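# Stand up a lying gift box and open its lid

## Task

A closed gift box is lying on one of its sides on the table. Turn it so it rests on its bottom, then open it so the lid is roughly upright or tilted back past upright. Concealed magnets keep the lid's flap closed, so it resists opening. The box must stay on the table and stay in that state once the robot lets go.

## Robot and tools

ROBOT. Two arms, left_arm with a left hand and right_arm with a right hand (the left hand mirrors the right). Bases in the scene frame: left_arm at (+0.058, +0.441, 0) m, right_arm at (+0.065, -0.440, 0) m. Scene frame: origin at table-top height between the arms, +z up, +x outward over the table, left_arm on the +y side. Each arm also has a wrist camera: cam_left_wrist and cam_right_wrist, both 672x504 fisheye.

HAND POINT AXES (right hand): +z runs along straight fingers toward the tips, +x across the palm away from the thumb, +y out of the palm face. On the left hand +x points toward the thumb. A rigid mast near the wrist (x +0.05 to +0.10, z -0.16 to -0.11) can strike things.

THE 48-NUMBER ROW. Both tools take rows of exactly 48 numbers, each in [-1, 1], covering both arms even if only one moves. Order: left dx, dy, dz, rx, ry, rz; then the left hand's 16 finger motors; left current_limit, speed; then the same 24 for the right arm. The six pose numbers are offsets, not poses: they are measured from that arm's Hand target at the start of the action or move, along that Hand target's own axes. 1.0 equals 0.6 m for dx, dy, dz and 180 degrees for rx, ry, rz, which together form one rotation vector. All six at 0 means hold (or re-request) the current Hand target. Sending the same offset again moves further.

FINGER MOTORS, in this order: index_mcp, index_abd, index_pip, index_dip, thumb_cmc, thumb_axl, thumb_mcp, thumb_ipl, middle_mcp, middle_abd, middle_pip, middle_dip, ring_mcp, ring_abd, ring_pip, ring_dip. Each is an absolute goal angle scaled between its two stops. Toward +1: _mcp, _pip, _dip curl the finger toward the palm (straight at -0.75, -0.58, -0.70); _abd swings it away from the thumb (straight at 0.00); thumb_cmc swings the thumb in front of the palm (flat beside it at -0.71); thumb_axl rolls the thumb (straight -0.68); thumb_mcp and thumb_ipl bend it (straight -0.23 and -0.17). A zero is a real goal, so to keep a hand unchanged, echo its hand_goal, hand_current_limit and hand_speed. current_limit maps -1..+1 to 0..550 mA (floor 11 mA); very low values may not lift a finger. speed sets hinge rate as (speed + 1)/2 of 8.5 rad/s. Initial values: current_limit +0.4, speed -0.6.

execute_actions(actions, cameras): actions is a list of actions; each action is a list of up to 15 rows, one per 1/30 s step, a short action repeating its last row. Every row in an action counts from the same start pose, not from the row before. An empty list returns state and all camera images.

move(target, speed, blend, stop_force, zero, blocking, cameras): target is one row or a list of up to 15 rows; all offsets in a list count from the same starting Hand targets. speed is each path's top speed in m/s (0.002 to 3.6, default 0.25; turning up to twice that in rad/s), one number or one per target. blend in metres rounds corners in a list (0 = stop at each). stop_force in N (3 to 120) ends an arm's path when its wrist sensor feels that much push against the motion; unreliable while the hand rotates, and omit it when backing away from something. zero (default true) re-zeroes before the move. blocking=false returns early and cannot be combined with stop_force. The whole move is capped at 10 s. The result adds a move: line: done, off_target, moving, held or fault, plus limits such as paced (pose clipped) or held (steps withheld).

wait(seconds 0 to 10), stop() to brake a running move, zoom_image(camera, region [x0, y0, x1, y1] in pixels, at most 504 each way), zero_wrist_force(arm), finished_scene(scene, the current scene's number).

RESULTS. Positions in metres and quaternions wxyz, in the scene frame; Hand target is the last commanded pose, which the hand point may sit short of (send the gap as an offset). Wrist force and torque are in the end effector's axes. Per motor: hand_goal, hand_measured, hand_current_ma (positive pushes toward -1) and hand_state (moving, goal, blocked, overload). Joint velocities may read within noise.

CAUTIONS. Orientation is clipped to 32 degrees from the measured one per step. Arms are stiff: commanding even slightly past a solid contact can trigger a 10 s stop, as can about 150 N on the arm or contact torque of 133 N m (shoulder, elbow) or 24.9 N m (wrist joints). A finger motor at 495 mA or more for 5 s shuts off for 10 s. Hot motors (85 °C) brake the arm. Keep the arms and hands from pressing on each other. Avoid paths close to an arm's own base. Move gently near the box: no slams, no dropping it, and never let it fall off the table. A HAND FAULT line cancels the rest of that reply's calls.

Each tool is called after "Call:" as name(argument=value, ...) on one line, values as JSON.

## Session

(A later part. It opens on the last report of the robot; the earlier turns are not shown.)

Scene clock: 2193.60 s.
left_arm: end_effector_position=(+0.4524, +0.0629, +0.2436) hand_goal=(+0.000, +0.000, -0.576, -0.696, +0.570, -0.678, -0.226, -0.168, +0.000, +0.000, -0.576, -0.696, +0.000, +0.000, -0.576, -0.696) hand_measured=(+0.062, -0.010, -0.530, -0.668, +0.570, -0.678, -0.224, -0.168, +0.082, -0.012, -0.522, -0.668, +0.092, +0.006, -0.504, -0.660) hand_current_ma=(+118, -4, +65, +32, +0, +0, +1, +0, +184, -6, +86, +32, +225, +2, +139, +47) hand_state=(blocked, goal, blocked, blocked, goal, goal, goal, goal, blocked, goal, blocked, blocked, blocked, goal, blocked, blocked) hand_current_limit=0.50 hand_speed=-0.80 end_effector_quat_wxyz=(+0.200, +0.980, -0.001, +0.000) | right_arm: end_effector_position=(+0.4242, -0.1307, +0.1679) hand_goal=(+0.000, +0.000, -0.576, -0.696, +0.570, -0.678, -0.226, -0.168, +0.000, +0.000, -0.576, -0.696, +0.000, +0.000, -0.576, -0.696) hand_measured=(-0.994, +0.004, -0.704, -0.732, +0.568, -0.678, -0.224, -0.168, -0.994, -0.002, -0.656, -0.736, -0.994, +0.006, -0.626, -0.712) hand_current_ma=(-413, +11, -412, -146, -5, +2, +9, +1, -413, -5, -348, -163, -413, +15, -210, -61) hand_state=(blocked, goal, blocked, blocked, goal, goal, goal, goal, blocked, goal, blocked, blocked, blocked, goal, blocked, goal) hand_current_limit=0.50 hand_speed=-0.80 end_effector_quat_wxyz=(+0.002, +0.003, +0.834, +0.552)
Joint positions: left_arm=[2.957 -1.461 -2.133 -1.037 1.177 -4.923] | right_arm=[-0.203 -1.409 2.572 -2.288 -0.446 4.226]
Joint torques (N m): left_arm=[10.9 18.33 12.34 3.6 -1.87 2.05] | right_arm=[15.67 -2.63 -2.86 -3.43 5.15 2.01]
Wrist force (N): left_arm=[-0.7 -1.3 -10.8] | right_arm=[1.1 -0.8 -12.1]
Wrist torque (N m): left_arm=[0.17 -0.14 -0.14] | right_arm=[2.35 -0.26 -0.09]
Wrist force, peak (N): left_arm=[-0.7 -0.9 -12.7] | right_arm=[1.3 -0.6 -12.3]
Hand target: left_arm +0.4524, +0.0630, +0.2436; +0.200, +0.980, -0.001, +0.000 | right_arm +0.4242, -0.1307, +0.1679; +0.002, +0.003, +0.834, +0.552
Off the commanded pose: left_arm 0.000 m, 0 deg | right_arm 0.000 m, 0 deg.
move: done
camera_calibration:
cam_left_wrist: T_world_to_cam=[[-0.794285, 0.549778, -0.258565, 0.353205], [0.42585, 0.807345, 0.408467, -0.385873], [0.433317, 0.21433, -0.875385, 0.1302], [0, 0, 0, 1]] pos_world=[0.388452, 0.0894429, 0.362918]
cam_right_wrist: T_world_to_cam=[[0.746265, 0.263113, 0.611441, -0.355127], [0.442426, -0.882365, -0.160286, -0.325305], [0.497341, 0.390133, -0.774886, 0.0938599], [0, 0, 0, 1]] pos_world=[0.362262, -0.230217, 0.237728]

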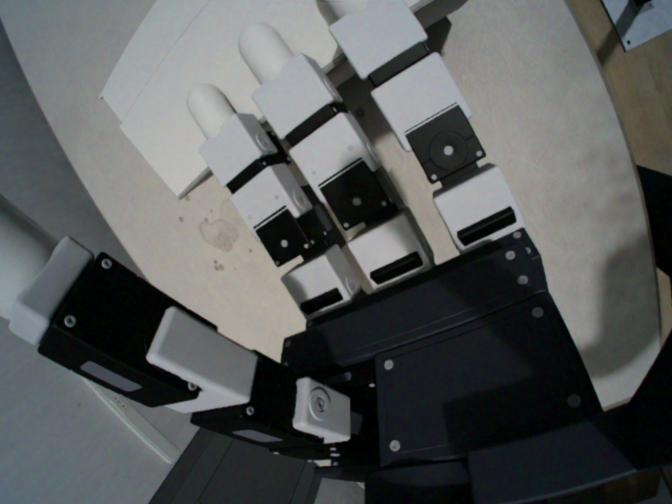

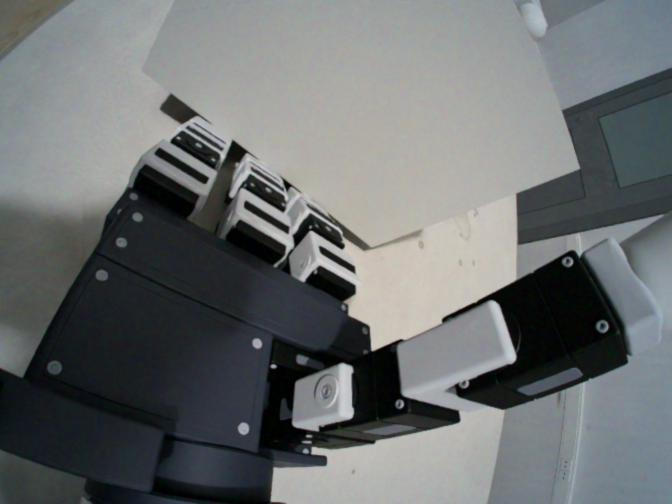

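Call:
move(target=[0,0,0,0,0,0,0.0,0,-0.576,-0.696,0.571,-0.678,-0.226,-0.168,0.0,0,-0.576,-0.696,0.0,0,-0.576,-0.696,0.5,-0.8,0,-0.0295,-0.078,0,0,0,0.0,0,-0.576,-0.696,0.571,-0.678,-0.226,-0.168,0.0,0,-0.576,-0.696,0.0,0,-0.576,-0.696,0.5,-0.8], speed=0.05, cameras=["all"])

Scene clock: 2201.87 s.
left_arm: end_effector_position=(+0.4524, +0.0630, +0.2435) hand_goal=(+0.000, +0.000, -0.576, -0.696, +0.570, -0.678, -0.226, -0.168, +0.000, +0.000, -0.576, -0.696, +0.000, +0.000, -0.576, -0.696) hand_measured=(+0.016, +0.002, -0.558, -0.682, +0.570, -0.678, -0.224, -0.168, +0.036, -0.002, -0.548, -0.680, +0.052, +0.016, -0.530, -0.670) hand_current_ma=(+13, +0, +14, +10, +0, +0, +1, +0, +51, +0, +31, +13, +89, +10, +65, +28) hand_state=(goal, goal, goal, goal, goal, goal, goal, goal, blocked, goal, blocked, goal, blocked, goal, blocked, blocked) hand_current_limit=0.50 hand_speed=-0.80 end_effector_quat_wxyz=(+0.200, +0.980, -0.001, +0.000) | right_arm: end_effector_position=(+0.4239, -0.1806, +0.1698) hand_goal=(+0.000, +0.000, -0.576, -0.696, +0.570, -0.678, -0.226, -0.168, +0.000, +0.000, -0.576, -0.696, +0.000, +0.000, -0.576, -0.696) hand_measured=(-0.912, -0.002, -0.614, -0.708, +0.568, -0.678, -0.224, -0.168, -0.880, -0.008, -0.622, -0.718, -0.854, +0.000, -0.624, -0.712) hand_current_ma=(-412, -6, -154, -46, -5, +2, +9, +1, -412, -23, -186, -80, -412, +0, -193, -58) hand_state=(blocked, goal, blocked, goal, goal, goal, goal, goal, blocked, goal, blocked, blocked, blocked, goal, blocked, goal) hand_current_limit=0.50 hand_speed=-0.80 end_effector_quat_wxyz=(+0.002, +0.003, +0.834, +0.552)
Joint positions: left_arm=[2.957 -1.461 -2.133 -1.037 1.177 -4.922] | right_arm=[-0.358 -1.483 2.539 -1.935 -0.53 3.948]
Joint torques (N m): left_arm=[12.44 19.08 19.77 3.47 -1.7 0.88] | right_arm=[-11.68 -31.19 -17.6 1.87 0.14 -0.91]
Wrist force (N): left_arm=[-2.1 -1.1 -6.0] | right_arm=[-0.9 -3.9 -0.1]
Wrist torque (N m): left_arm=[0.37 -0.19 -0.02] | right_arm=[1.04 -0.32 -0.08]
Wrist force, peak (N): left_arm=[-0.5 -1.3 -11.0] | right_arm=[1.3 -0.7 -12.4]
Hand target: left_arm +0.4524, +0.0630, +0.2436; +0.200, +0.980, -0.001, +0.000 | right_arm +0.4239, -0.1807, +0.1698; +0.002, +0.003, +0.834, +0.552
Off the commanded pose: left_arm 0.000 m, 0 deg | right_arm 0.000 m, 0 deg.
move: done
camera_calibration:
cam_left_wrist: T_world_to_cam=[[-0.794285, 0.549778, -0.258565, 0.353124], [0.42585, 0.807345, 0.408467, -0.385913], [0.433317, 0.21433, -0.875385, 0.130091], [0, 0, 0, 1]] pos_world=[0.388452, 0.0895429, 0.362818]
cam_right_wrist: T_world_to_cam=[[0.746235, 0.26307, 0.611496, -0.34295], [0.442392, -0.882386, -0.16026, -0.368898], [0.497416, 0.390113, -0.774848, 0.114907], [0, 0, 0, 1]] pos_world=[0.361962, -0.280117, 0.239628]

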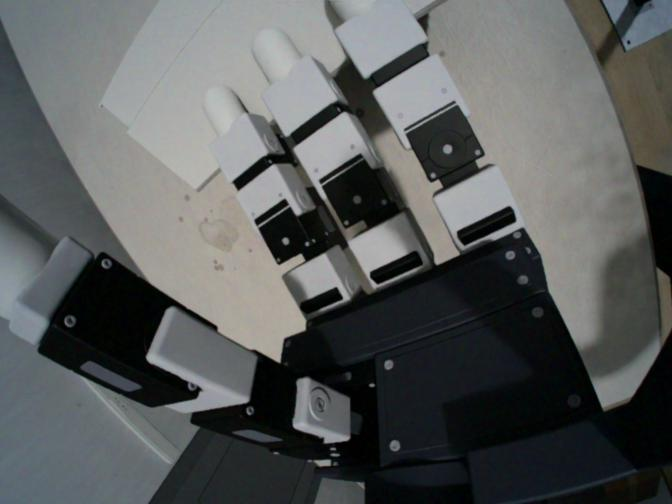

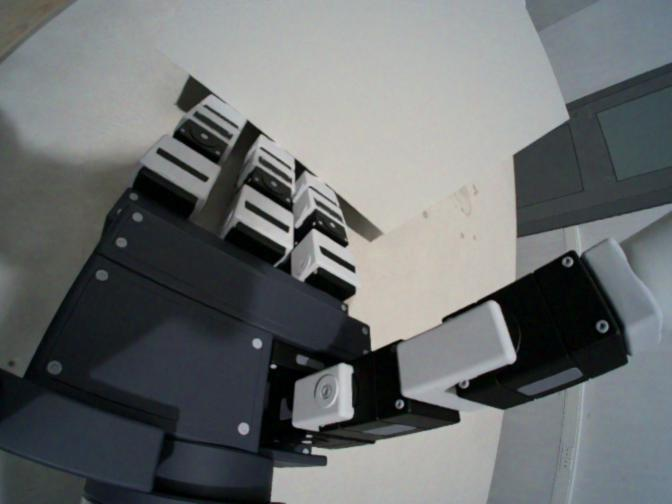

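Call:
move(target=[0,0,0,0,0,0,0.0,0,-0.576,-0.696,0.571,-0.678,-0.226,-0.168,0.0,0,-0.576,-0.696,0.0,0,-0.576,-0.696,0.5,-0.8,0,0.027,0.082,0,0,0,0.0,0,-0.576,-0.696,0.571,-0.678,-0.226,-0.168,0.0,0,-0.576,-0.696,0.0,0,-0.576,-0.696,0.5,-0.8], speed=0.03, cameras=["all"])

Scene clock: 2276.47 s.
left_arm: end_effector_position=(+0.4524, +0.0630, +0.2436) hand_goal=(+0.000, +0.000, -0.576, -0.696, +0.570, -0.678, -0.226, -0.168, +0.000, +0.000, -0.576, -0.696, +0.000, +0.000, -0.576, -0.696) hand_measured=(+0.068, -0.008, -0.532, -0.672, +0.570, -0.678, -0.224, -0.168, +0.086, -0.010, -0.524, -0.672, +0.094, +0.008, -0.506, -0.658) hand_current_ma=(+137, -3, +61, +23, +0, +0, +1, +0, +205, -5, +80, +24, +235, +3, +133, +49) hand_state=(blocked, goal, blocked, blocked, goal, goal, goal, goal, blocked, goal, blocked, blocked, blocked, goal, blocked, blocked) hand_current_limit=0.50 hand_speed=-0.80 end_effector_quat_wxyz=(+0.200, +0.980, -0.001, +0.000) | right_arm: end_effector_position=(+0.4242, -0.1291, +0.1656) hand_goal=(+0.000, +0.000, -0.576, -0.696, +0.570, -0.678, -0.226, -0.168, +0.000, +0.000, -0.576, -0.696, +0.000, +0.000, -0.576, -0.696) hand_measured=(-0.994, +0.006, -0.658, -0.726, +0.568, -0.678, -0.224, -0.168, -0.990, +0.000, -0.624, -0.718, -0.966, +0.008, -0.626, -0.712) hand_current_ma=(-412, +16, -356, -121, -5, +2, +9, +1, -413, +0, -198, -85, -413, +24, -208, -58) hand_state=(blocked, goal, blocked, blocked, goal, goal, goal, goal, blocked, goal, blocked, blocked, blocked, goal, blocked, goal) hand_current_limit=0.50 hand_speed=-0.80 end_effector_quat_wxyz=(+0.002, +0.003, +0.834, +0.552)
Joint positions: left_arm=[2.957 -1.461 -2.133 -1.037 1.177 -4.922] | right_arm=[-0.198 -1.397 2.574 -2.312 -0.444 4.236]
Joint torques (N m): left_arm=[-4.1 14.9 9.33 2.01 -0.33 -1.32] | right_arm=[16.02 -5.24 -3.99 -3.93 7.69 2.08]
Wrist force (N): left_arm=[0.3 -1.8 -18.2] | right_arm=[2.1 -10.0 -10.7]
Wrist torque (N m): left_arm=[-0.06 -0.29 -0.24] | right_arm=[2.76 -0.29 -0.13]
Wrist force, peak (N): left_arm=[0.3 -1.8 -18.2] | right_arm=[1.5 -17.1 -0.9]
Hand target: left_arm +0.4524, +0.0630, +0.2436; +0.200, +0.980, -0.001, +0.000 | right_arm +0.4242, -0.1291, +0.1656; +0.002, +0.003, +0.834, +0.552
Off the commanded pose: left_arm 0.000 m, 0 deg | right_arm 0.000 m, 0 deg.
move: done
camera_calibration:
cam_left_wrist: T_world_to_cam=[[-0.794319, 0.549714, -0.258598, 0.353181], [0.425786, 0.807389, 0.408447, -0.385926], [0.433318, 0.21433, -0.875385, 0.130178], [0, 0, 0, 1]] pos_world=[0.388451, 0.0895428, 0.362918]
cam_right_wrist: T_world_to_cam=[[0.746207, 0.263191, 0.611479, -0.354186], [0.442545, -0.882304, -0.160293, -0.324334], [0.497323, 0.390218, -0.774855, 0.0914223], [0, 0, 0, 1]] pos_world=[0.362362, -0.228617, 0.235428]

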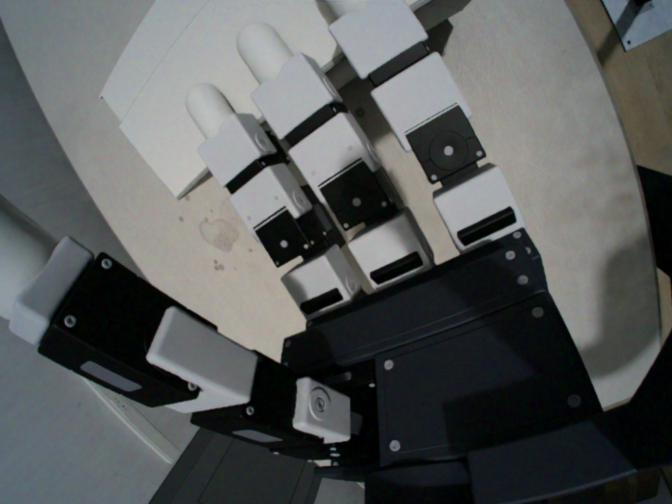

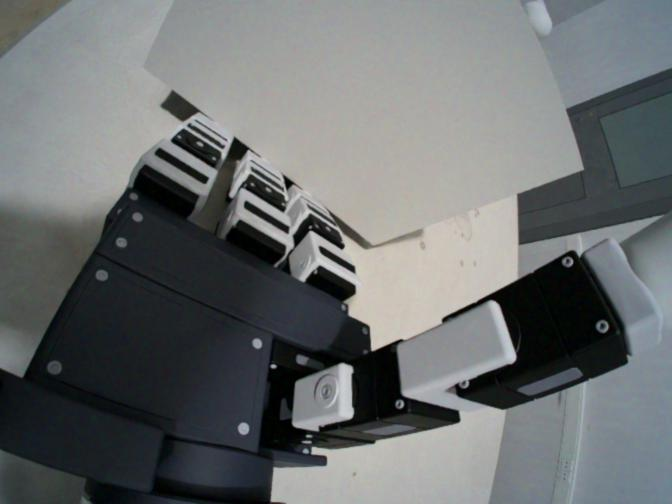

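Call:
move(target=[[0,0.0455,-0.1073,0,0,0,-0.205,0,-0.576,-0.696,0.571,-0.678,-0.226,-0.168,-0.205,0,-0.576,-0.696,-0.205,0,-0.576,-0.696,0.5,-0.8,0,0,0,0,0,0,0.0,0,-0.576,-0.696,0.571,-0.678,-0.226,-0.168,0.0,0,-0.576,-0.696,0.0,0,-0.576,-0.696,0.5,-0.8],[0,0.278,-0.063,0.1278,0,0,-0.754,0,-0.576,-0.696,0.571,-0.678,-0.226,-0.168,-0.754,0,-0.576,-0.696,-0.754,0,-0.576,-0.696,0.7,-0.6,0,0,0,0,0,0,0.0,0,-0.576,-0.696,0.571,-0.678,-0.226,-0.168,0.0,0,-0.576,-0.696,0.0,0,-0.576,-0.696,0.5,-0.8]], speed=[0.05,0.1], cameras=["all"])

Scene clock: 2300.30 s.
left_arm: end_effector_position=(+0.4522, -0.0757, +0.3436) hand_goal=(-0.754, +0.000, -0.576, -0.696, +0.570, -0.678, -0.226, -0.168, -0.754, +0.000, -0.576, -0.696, -0.754, +0.000, -0.576, -0.696) hand_measured=(-0.750, +0.002, -0.574, -0.694, +0.570, -0.678, -0.224, -0.168, -0.754, +0.004, -0.576, -0.696, -0.756, +0.004, -0.578, -0.698) hand_current_ma=(+2, +1, +1, +1, +0, +0, +1, +0, +0, +1, +0, +0, +0, +1, -1, -1) hand_state=(goal, goal, goal, goal, goal, goal, goal, goal, goal, goal, goal, goal, goal, goal, goal, goal) hand_current_limit=0.70 hand_speed=-0.60 end_effector_quat_wxyz=(+0.000, +1.000, -0.001, +0.000) | right_arm: end_effector_position=(+0.4242, -0.1291, +0.1656) hand_goal=(+0.000, +0.000, -0.576, -0.696, +0.570, -0.678, -0.226, -0.168, +0.000, +0.000, -0.576, -0.696, +0.000, +0.000, -0.576, -0.696) hand_measured=(-0.022, -0.002, -0.582, -0.700, +0.568, -0.678, -0.224, -0.168, -0.018, -0.004, -0.582, -0.700, -0.018, -0.002, -0.584, -0.700) hand_current_ma=(-92, -6, -23, -10, -5, +2, +9, +1, -73, -9, -21, -10, -74, -8, -24, -10) hand_state=(blocked, goal, goal, goal, goal, goal, goal, goal, goal, goal, goal, goal, goal, goal, goal, goal) hand_current_limit=0.50 hand_speed=-0.80 end_effector_quat_wxyz=(+0.002, +0.003, +0.834, +0.552)
Joint positions: left_arm=[2.529 -1.716 -1.451 -1.545 1.57 -5.334] | right_arm=[-0.198 -1.397 2.574 -2.313 -0.444 4.237]
Joint torques (N m): left_arm=[-9.86 34.13 25.84 4.36 -1.57 1.54] | right_arm=[-10.97 -20.93 -4.29 -3 -0.37 -0.26]
Wrist force (N): left_arm=[-0.8 0.8 -0.8] | right_arm=[0.4 2.3 1.1]
Wrist torque (N m): left_arm=[0.22 0.14 -0.10] | right_arm=[0.42 -0.12 0.08]
Wrist force, peak (N): left_arm=[-5.5 -10.0 -40.2] | right_arm=[-2.4 -29.0 10.2]
Hand target: left_arm +0.4522, -0.0757, +0.3436; +0.000, +1.000, -0.001, +0.000 | right_arm +0.4242, -0.1291, +0.1656; +0.002, +0.003, +0.834, +0.552
Off the commanded pose: left_arm 0.000 m, 0 deg | right_arm 0.000 m, 0 deg.
move: done
camera_calibration:
cam_left_wrist: T_world_to_cam=[[-0.794166, 0.607239, -0.0237086, 0.378677], [0.425472, 0.583455, 0.691776, -0.428876], [0.433906, 0.539298, -0.721723, 0.219064], [0, 0, 0, 1]] pos_world=[0.388153, -0.0978587, 0.463768]
cam_right_wrist: T_world_to_cam=[[0.746265, 0.263113, 0.611441, -0.354243], [0.442426, -0.882365, -0.160286, -0.324218], [0.497341, 0.390133, -0.774886, 0.0913647], [0, 0, 0, 1]] pos_world=[0.362362, -0.228517, 0.235428]

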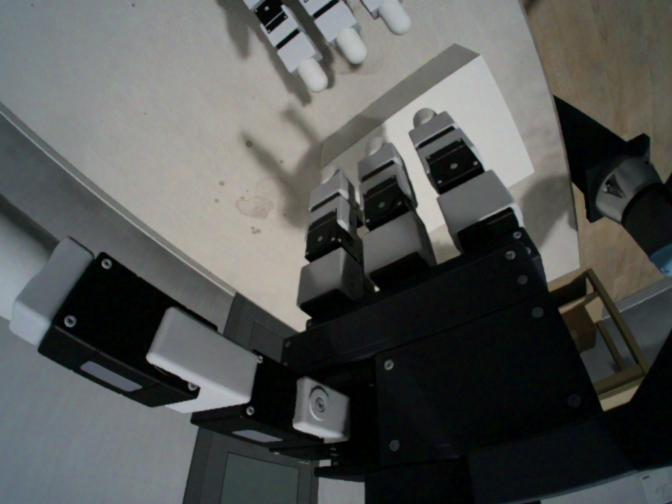

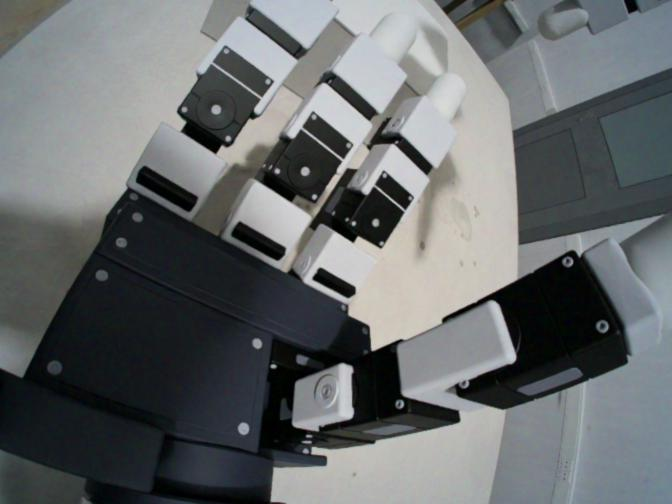

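Call:
move(target=[[0,0,0,0,0,0,-0.5,0,-0.576,-0.696,0.571,-0.678,-0.226,-0.168,-0.5,0,-0.576,-0.696,-0.5,0,-0.576,-0.696,0.6,-0.6,0,0.056,-0.295,0,0,0,-0.205,0,-0.576,-0.696,0.571,-0.678,-0.226,-0.168,-0.205,0,-0.576,-0.696,-0.205,0,-0.576,-0.696,0.5,-0.6],[-0.04,-0.273,0,0,0,0,-0.5,0,-0.576,-0.696,0.571,-0.678,-0.226,-0.168,-0.5,0,-0.576,-0.696,-0.5,0,-0.576,-0.696,0.6,-0.6,0,0.056,-0.295,0.3722,0,0,-0.205,0,-0.576,-0.696,0.571,-0.678,-0.226,-0.168,-0.205,0,-0.576,-0.696,-0.205,0,-0.576,-0.696,0.5,-0.6],[-0.04,-0.273,0.195,0,0,0,-0.5,0,-0.576,-0.696,0.571,-0.678,-0.226,-0.168,-0.5,0,-0.576,-0.696,-0.5,0,-0.576,-0.696,0.6,-0.6,0,0.056,-0.295,0.3722,0,0,-0.205,0,-0.576,-0.696,0.571,-0.678,-0.226,-0.168,-0.205,0,-0.576,-0.696,-0.205,0,-0.576,-0.696,0.5,-0.6]], speed=0.15, cameras=["all"])

Scene clock: 2350.23 s.
left_arm: end_effector_position=(+0.4285, +0.0881, +0.2267) hand_goal=(-0.500, +0.000, -0.576, -0.696, +0.570, -0.678, -0.226, -0.168, -0.500, +0.000, -0.576, -0.696, -0.500, +0.000, -0.576, -0.696) hand_measured=(-0.504, +0.002, -0.574, -0.694, +0.570, -0.678, -0.224, -0.168, -0.506, +0.004, -0.576, -0.696, -0.504, +0.004, -0.578, -0.698) hand_current_ma=(-2, +1, +0, +1, +0, +0, +1, +0, -3, +1, +0, +0, -2, +1, -1, -1) hand_state=(goal, goal, goal, goal, goal, goal, goal, goal, goal, goal, goal, goal, goal, goal, goal, goal) hand_current_limit=0.60 hand_speed=-0.60 end_effector_quat_wxyz=(+0.000, +1.000, -0.001, +0.000) | right_arm: end_effector_position=(+0.4233, -0.2790, +0.2655) hand_goal=(-0.206, +0.000, -0.576, -0.696, +0.570, -0.678, -0.226, -0.168, -0.206, +0.000, -0.576, -0.696, -0.206, +0.000, -0.576, -0.696) hand_measured=(-0.214, -0.002, -0.582, -0.700, +0.568, -0.678, -0.224, -0.168, -0.212, -0.004, -0.580, -0.700, -0.212, -0.002, -0.582, -0.700) hand_current_ma=(-31, -6, -18, -10, -5, +2, +9, +1, -24, -8, -16, -10, -24, -7, -18, -10) hand_state=(goal, goal, goal, goal, goal, goal, goal, goal, goal, goal, goal, goal, goal, goal, goal, goal) hand_current_limit=0.50 hand_speed=-0.60 end_effector_quat_wxyz=(+0.000, +0.003, +1.000, +0.001)
Joint positions: left_arm=[2.806 -1.447 -2.027 -1.238 1.57 -5.057] | right_arm=[-0.169 -1.985 2.13 -1.715 -1.57 4.544]
Joint torques (N m): left_arm=[-11.27 9.21 16.75 4.5 -1.64 -1.69] | right_arm=[11.92 9.21 -28.75 -0.07 -1.94 1.85]
Wrist force (N): left_arm=[-0.8 1.2 -0.4] | right_arm=[-1.1 1.7 0.3]
Wrist torque (N m): left_arm=[0.33 0.12 -0.20] | right_arm=[0.39 0.05 -0.11]
Wrist force, peak (N): left_arm=[-1.0 1.4 -0.9] | right_arm=[0.2 2.8 1.2]
Hand target: left_arm +0.4285, +0.0881, +0.2265; +0.000, +1.000, -0.001, +0.000 | right_arm +0.4233, -0.2790, +0.2655; +0.000, +0.003, +1.000, +0.001
Off the commanded pose: left_arm 0.000 m, 0 deg | right_arm 0.000 m, 0 deg.
move: done
camera_calibration:
cam_left_wrist: T_world_to_cam=[[-0.794227, 0.607163, -0.0236081, 0.257608], [0.425464, 0.583447, 0.691787, -0.433425], [0.433802, 0.539392, -0.721715, 0.0565994], [0, 0, 0, 1]] pos_world=[0.364453, 0.0659413, 0.346768]
cam_right_wrist: T_world_to_cam=[[0.748666, 0.662903, -0.00768184, -0.100202], [0.445084, -0.494012, 0.746895, -0.573705], [0.491324, -0.562594, -0.664898, -0.064722], [0, 0, 0, 1]] pos_world=[0.362164, -0.253405, 0.384694]

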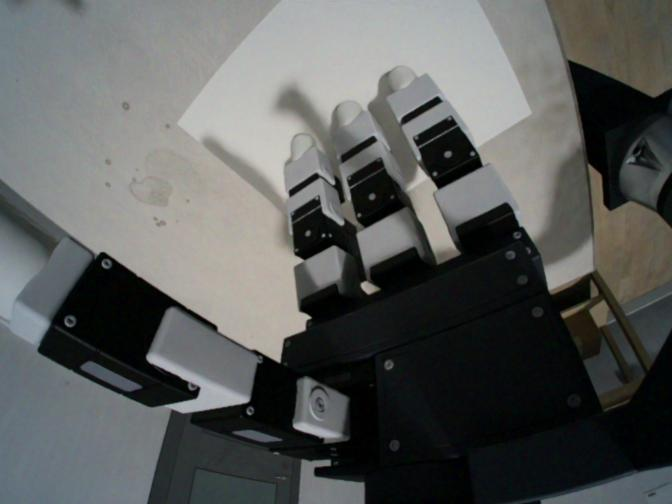

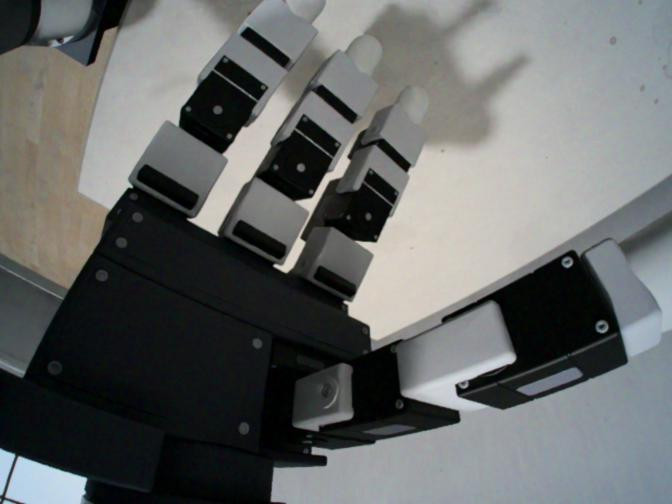

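Call:
move(target=[0,0,0.07,0,0,0,-0.5,0,-0.576,-0.696,0.571,-0.678,-0.226,-0.168,-0.5,0,-0.576,-0.696,-0.5,0,-0.576,-0.696,0.6,-0.6,0,0,0,0,0,0,-0.205,0,-0.576,-0.696,0.571,-0.678,-0.226,-0.168,-0.205,0,-0.576,-0.696,-0.205,0,-0.576,-0.696,0.5,-0.6], speed=0.012, stop_force=6)

Call:
move(target=[0.17,0.23,0.001,0,0,0,-0.5,0,-0.576,-0.696,0.571,-0.678,-0.226,-0.168,-0.5,0,-0.576,-0.696,-0.5,0,-0.576,-0.696,0.6,-0.6,0,0,0,0,0,0,-0.205,0,-0.576,-0.696,0.571,-0.678,-0.226,-0.168,-0.205,0,-0.576,-0.696,-0.205,0,-0.576,-0.696,0.5,-0.6], speed=0.06, cameras=["cam_left_wrist"])

Scene clock: 2361.80 s.
left_arm: end_effector_position=(+0.4285, +0.0881, +0.2151) hand_goal=(-0.500, +0.000, -0.576, -0.696, +0.570, -0.678, -0.226, -0.168, -0.500, +0.000, -0.576, -0.696, -0.500, +0.000, -0.576, -0.696) hand_measured=(-0.504, +0.004, -0.574, -0.694, +0.570, -0.678, -0.224, -0.168, -0.506, +0.004, -0.576, -0.696, -0.504, +0.004, -0.578, -0.698) hand_current_ma=(-2, +1, +0, +0, +0, +0, +1, +0, -2, +1, +0, +0, -2, +1, -1, -1) hand_state=(goal, goal, goal, goal, goal, goal, goal, goal, goal, goal, goal, goal, goal, goal, goal, goal) hand_current_limit=0.60 hand_speed=-0.60 end_effector_quat_wxyz=(+0.000, +1.000, -0.001, +0.000) | right_arm: end_effector_position=(+0.4233, -0.2790, +0.2655) hand_goal=(-0.206, +0.000, -0.576, -0.696, +0.570, -0.678, -0.226, -0.168, -0.206, +0.000, -0.576, -0.696, -0.206, +0.000, -0.576, -0.696) hand_measured=(-0.214, -0.002, -0.582, -0.700, +0.568, -0.678, -0.224, -0.168, -0.212, -0.004, -0.580, -0.700, -0.212, -0.002, -0.582, -0.700) hand_current_ma=(-31, -6, -18, -10, -5, +2, +9, +1, -24, -8, -16, -10, -24, -7, -18, -10) hand_state=(goal, goal, goal, goal, goal, goal, goal, goal, goal, goal, goal, goal, goal, goal, goal, goal) hand_current_limit=0.50 hand_speed=-0.60 end_effector_quat_wxyz=(+0.000, +0.003, +1.000, +0.001)
Joint positions: left_arm=[2.806 -1.458 -2.049 -1.205 1.57 -5.057] | right_arm=[-0.169 -1.985 2.13 -1.715 -1.57 4.544]
Joint torques (N m): left_arm=[-12.74 19.55 27.92 -0.33 -0.74 -1.7] | right_arm=[10.58 8.66 -28.66 -0.16 -1.87 1.79]
Wrist force (N): left_arm=[-0.9 -1.4 -7.8] | right_arm=[-1.1 1.6 0.3]
Wrist torque (N m): left_arm=[0.81 -0.06 -0.13] | right_arm=[0.38 0.05 -0.10]
Wrist force, peak (N): left_arm=[-1.9 -4.4 -16.0] | right_arm=[-1.2 1.8 0.4]
Hand target: left_arm +0.4285, +0.0881, +0.2151; +0.000, +1.000, -0.001, +0.000 (not the last commanded pose) | right_arm +0.4233, -0.2790, +0.2655; +0.000, +0.003, +1.000, +0.001
Off the commanded pose: left_arm 0.031 m, 0 deg | right_arm 0.000 m, 0 deg.
move: contact (left_arm)

Scene clock: 2365.27 s.
left_arm: end_effector_position=(+0.5301, -0.0500, +0.2146) hand_goal=(-0.500, +0.000, -0.576, -0.696, +0.570, -0.678, -0.226, -0.168, -0.500, +0.000, -0.576, -0.696, -0.500, +0.000, -0.576, -0.696) hand_measured=(-0.498, +0.022, -0.576, -0.696, +0.570, -0.678, -0.224, -0.168, -0.500, +0.024, -0.578, -0.696, -0.500, +0.024, -0.578, -0.698) hand_current_ma=(+0, +18, +0, +0, +0, +0, +1, +0, +0, +19, +0, +0, +0, +19, +0, -1) hand_state=(goal, blocked, goal, goal, goal, goal, goal, goal, goal, blocked, goal, goal, goal, blocked, goal, goal) hand_current_limit=0.60 hand_speed=-0.60 end_effector_quat_wxyz=(+0.000, +1.000, -0.001, +0.000) | right_arm: end_effector_position=(+0.4233, -0.2790, +0.2655) hand_goal=(-0.206, +0.000, -0.576, -0.696, +0.570, -0.678, -0.226, -0.168, -0.206, +0.000, -0.576, -0.696, -0.206, +0.000, -0.576, -0.696) hand_measured=(-0.214, -0.002, -0.582, -0.700, +0.568, -0.678, -0.224, -0.168, -0.212, -0.004, -0.580, -0.700, -0.212, -0.002, -0.582, -0.700) hand_current_ma=(-31, -6, -18, -10, -5, +2, +9, +1, -24, -8, -16, -10, -24, -7, -18, -10) hand_state=(goal, goal, goal, goal, goal, goal, goal, goal, goal, goal, goal, goal, goal, goal, goal, goal) hand_current_limit=0.50 hand_speed=-0.60 end_effector_quat_wxyz=(+0.000, +0.003, +1.000, +0.001)
Joint positions: left_arm=[2.641 -1.856 -1.613 -1.243 1.57 -5.222] | right_arm=[-0.169 -1.985 2.13 -1.715 -1.57 4.544]
Joint torques (N m): left_arm=[-13.65 16.18 26.47 0.08 1.09 -1.93] | right_arm=[11.35 9.07 -28.22 -0.13 -1.89 1.79]
Wrist force (N): left_arm=[-4.2 -4.8 -17.2] | right_arm=[-0.9 1.4 0.4]
Wrist torque (N m): left_arm=[1.41 -0.76 -0.08] | right_arm=[0.36 0.02 -0.09]
Wrist force, peak (N): left_arm=[-3.8 -4.2 -17.6] | right_arm=[-1.2 1.8 0.4]
Hand target: left_arm +0.5302, -0.0501, +0.2146; +0.000, +1.000, -0.001, +0.000 | right_arm +0.4233, -0.2790, +0.2655; +0.000, +0.003, +1.000, +0.001
Off the commanded pose: left_arm 0.000 m, 0 deg | right_arm 0.000 m, 0 deg.
move: done
camera_calibration:
cam_left_wrist: T_world_to_cam=[[-0.794166, 0.607239, -0.0237086, 0.421878], [0.425472, 0.583455, 0.691776, -0.387776], [0.433906, 0.539298, -0.721723, 0.078301], [0, 0, 0, 1]] pos_world=[0.466053, -0.0721587, 0.334768]
Images, in order (width x height): cam_left_wrist 672x504.

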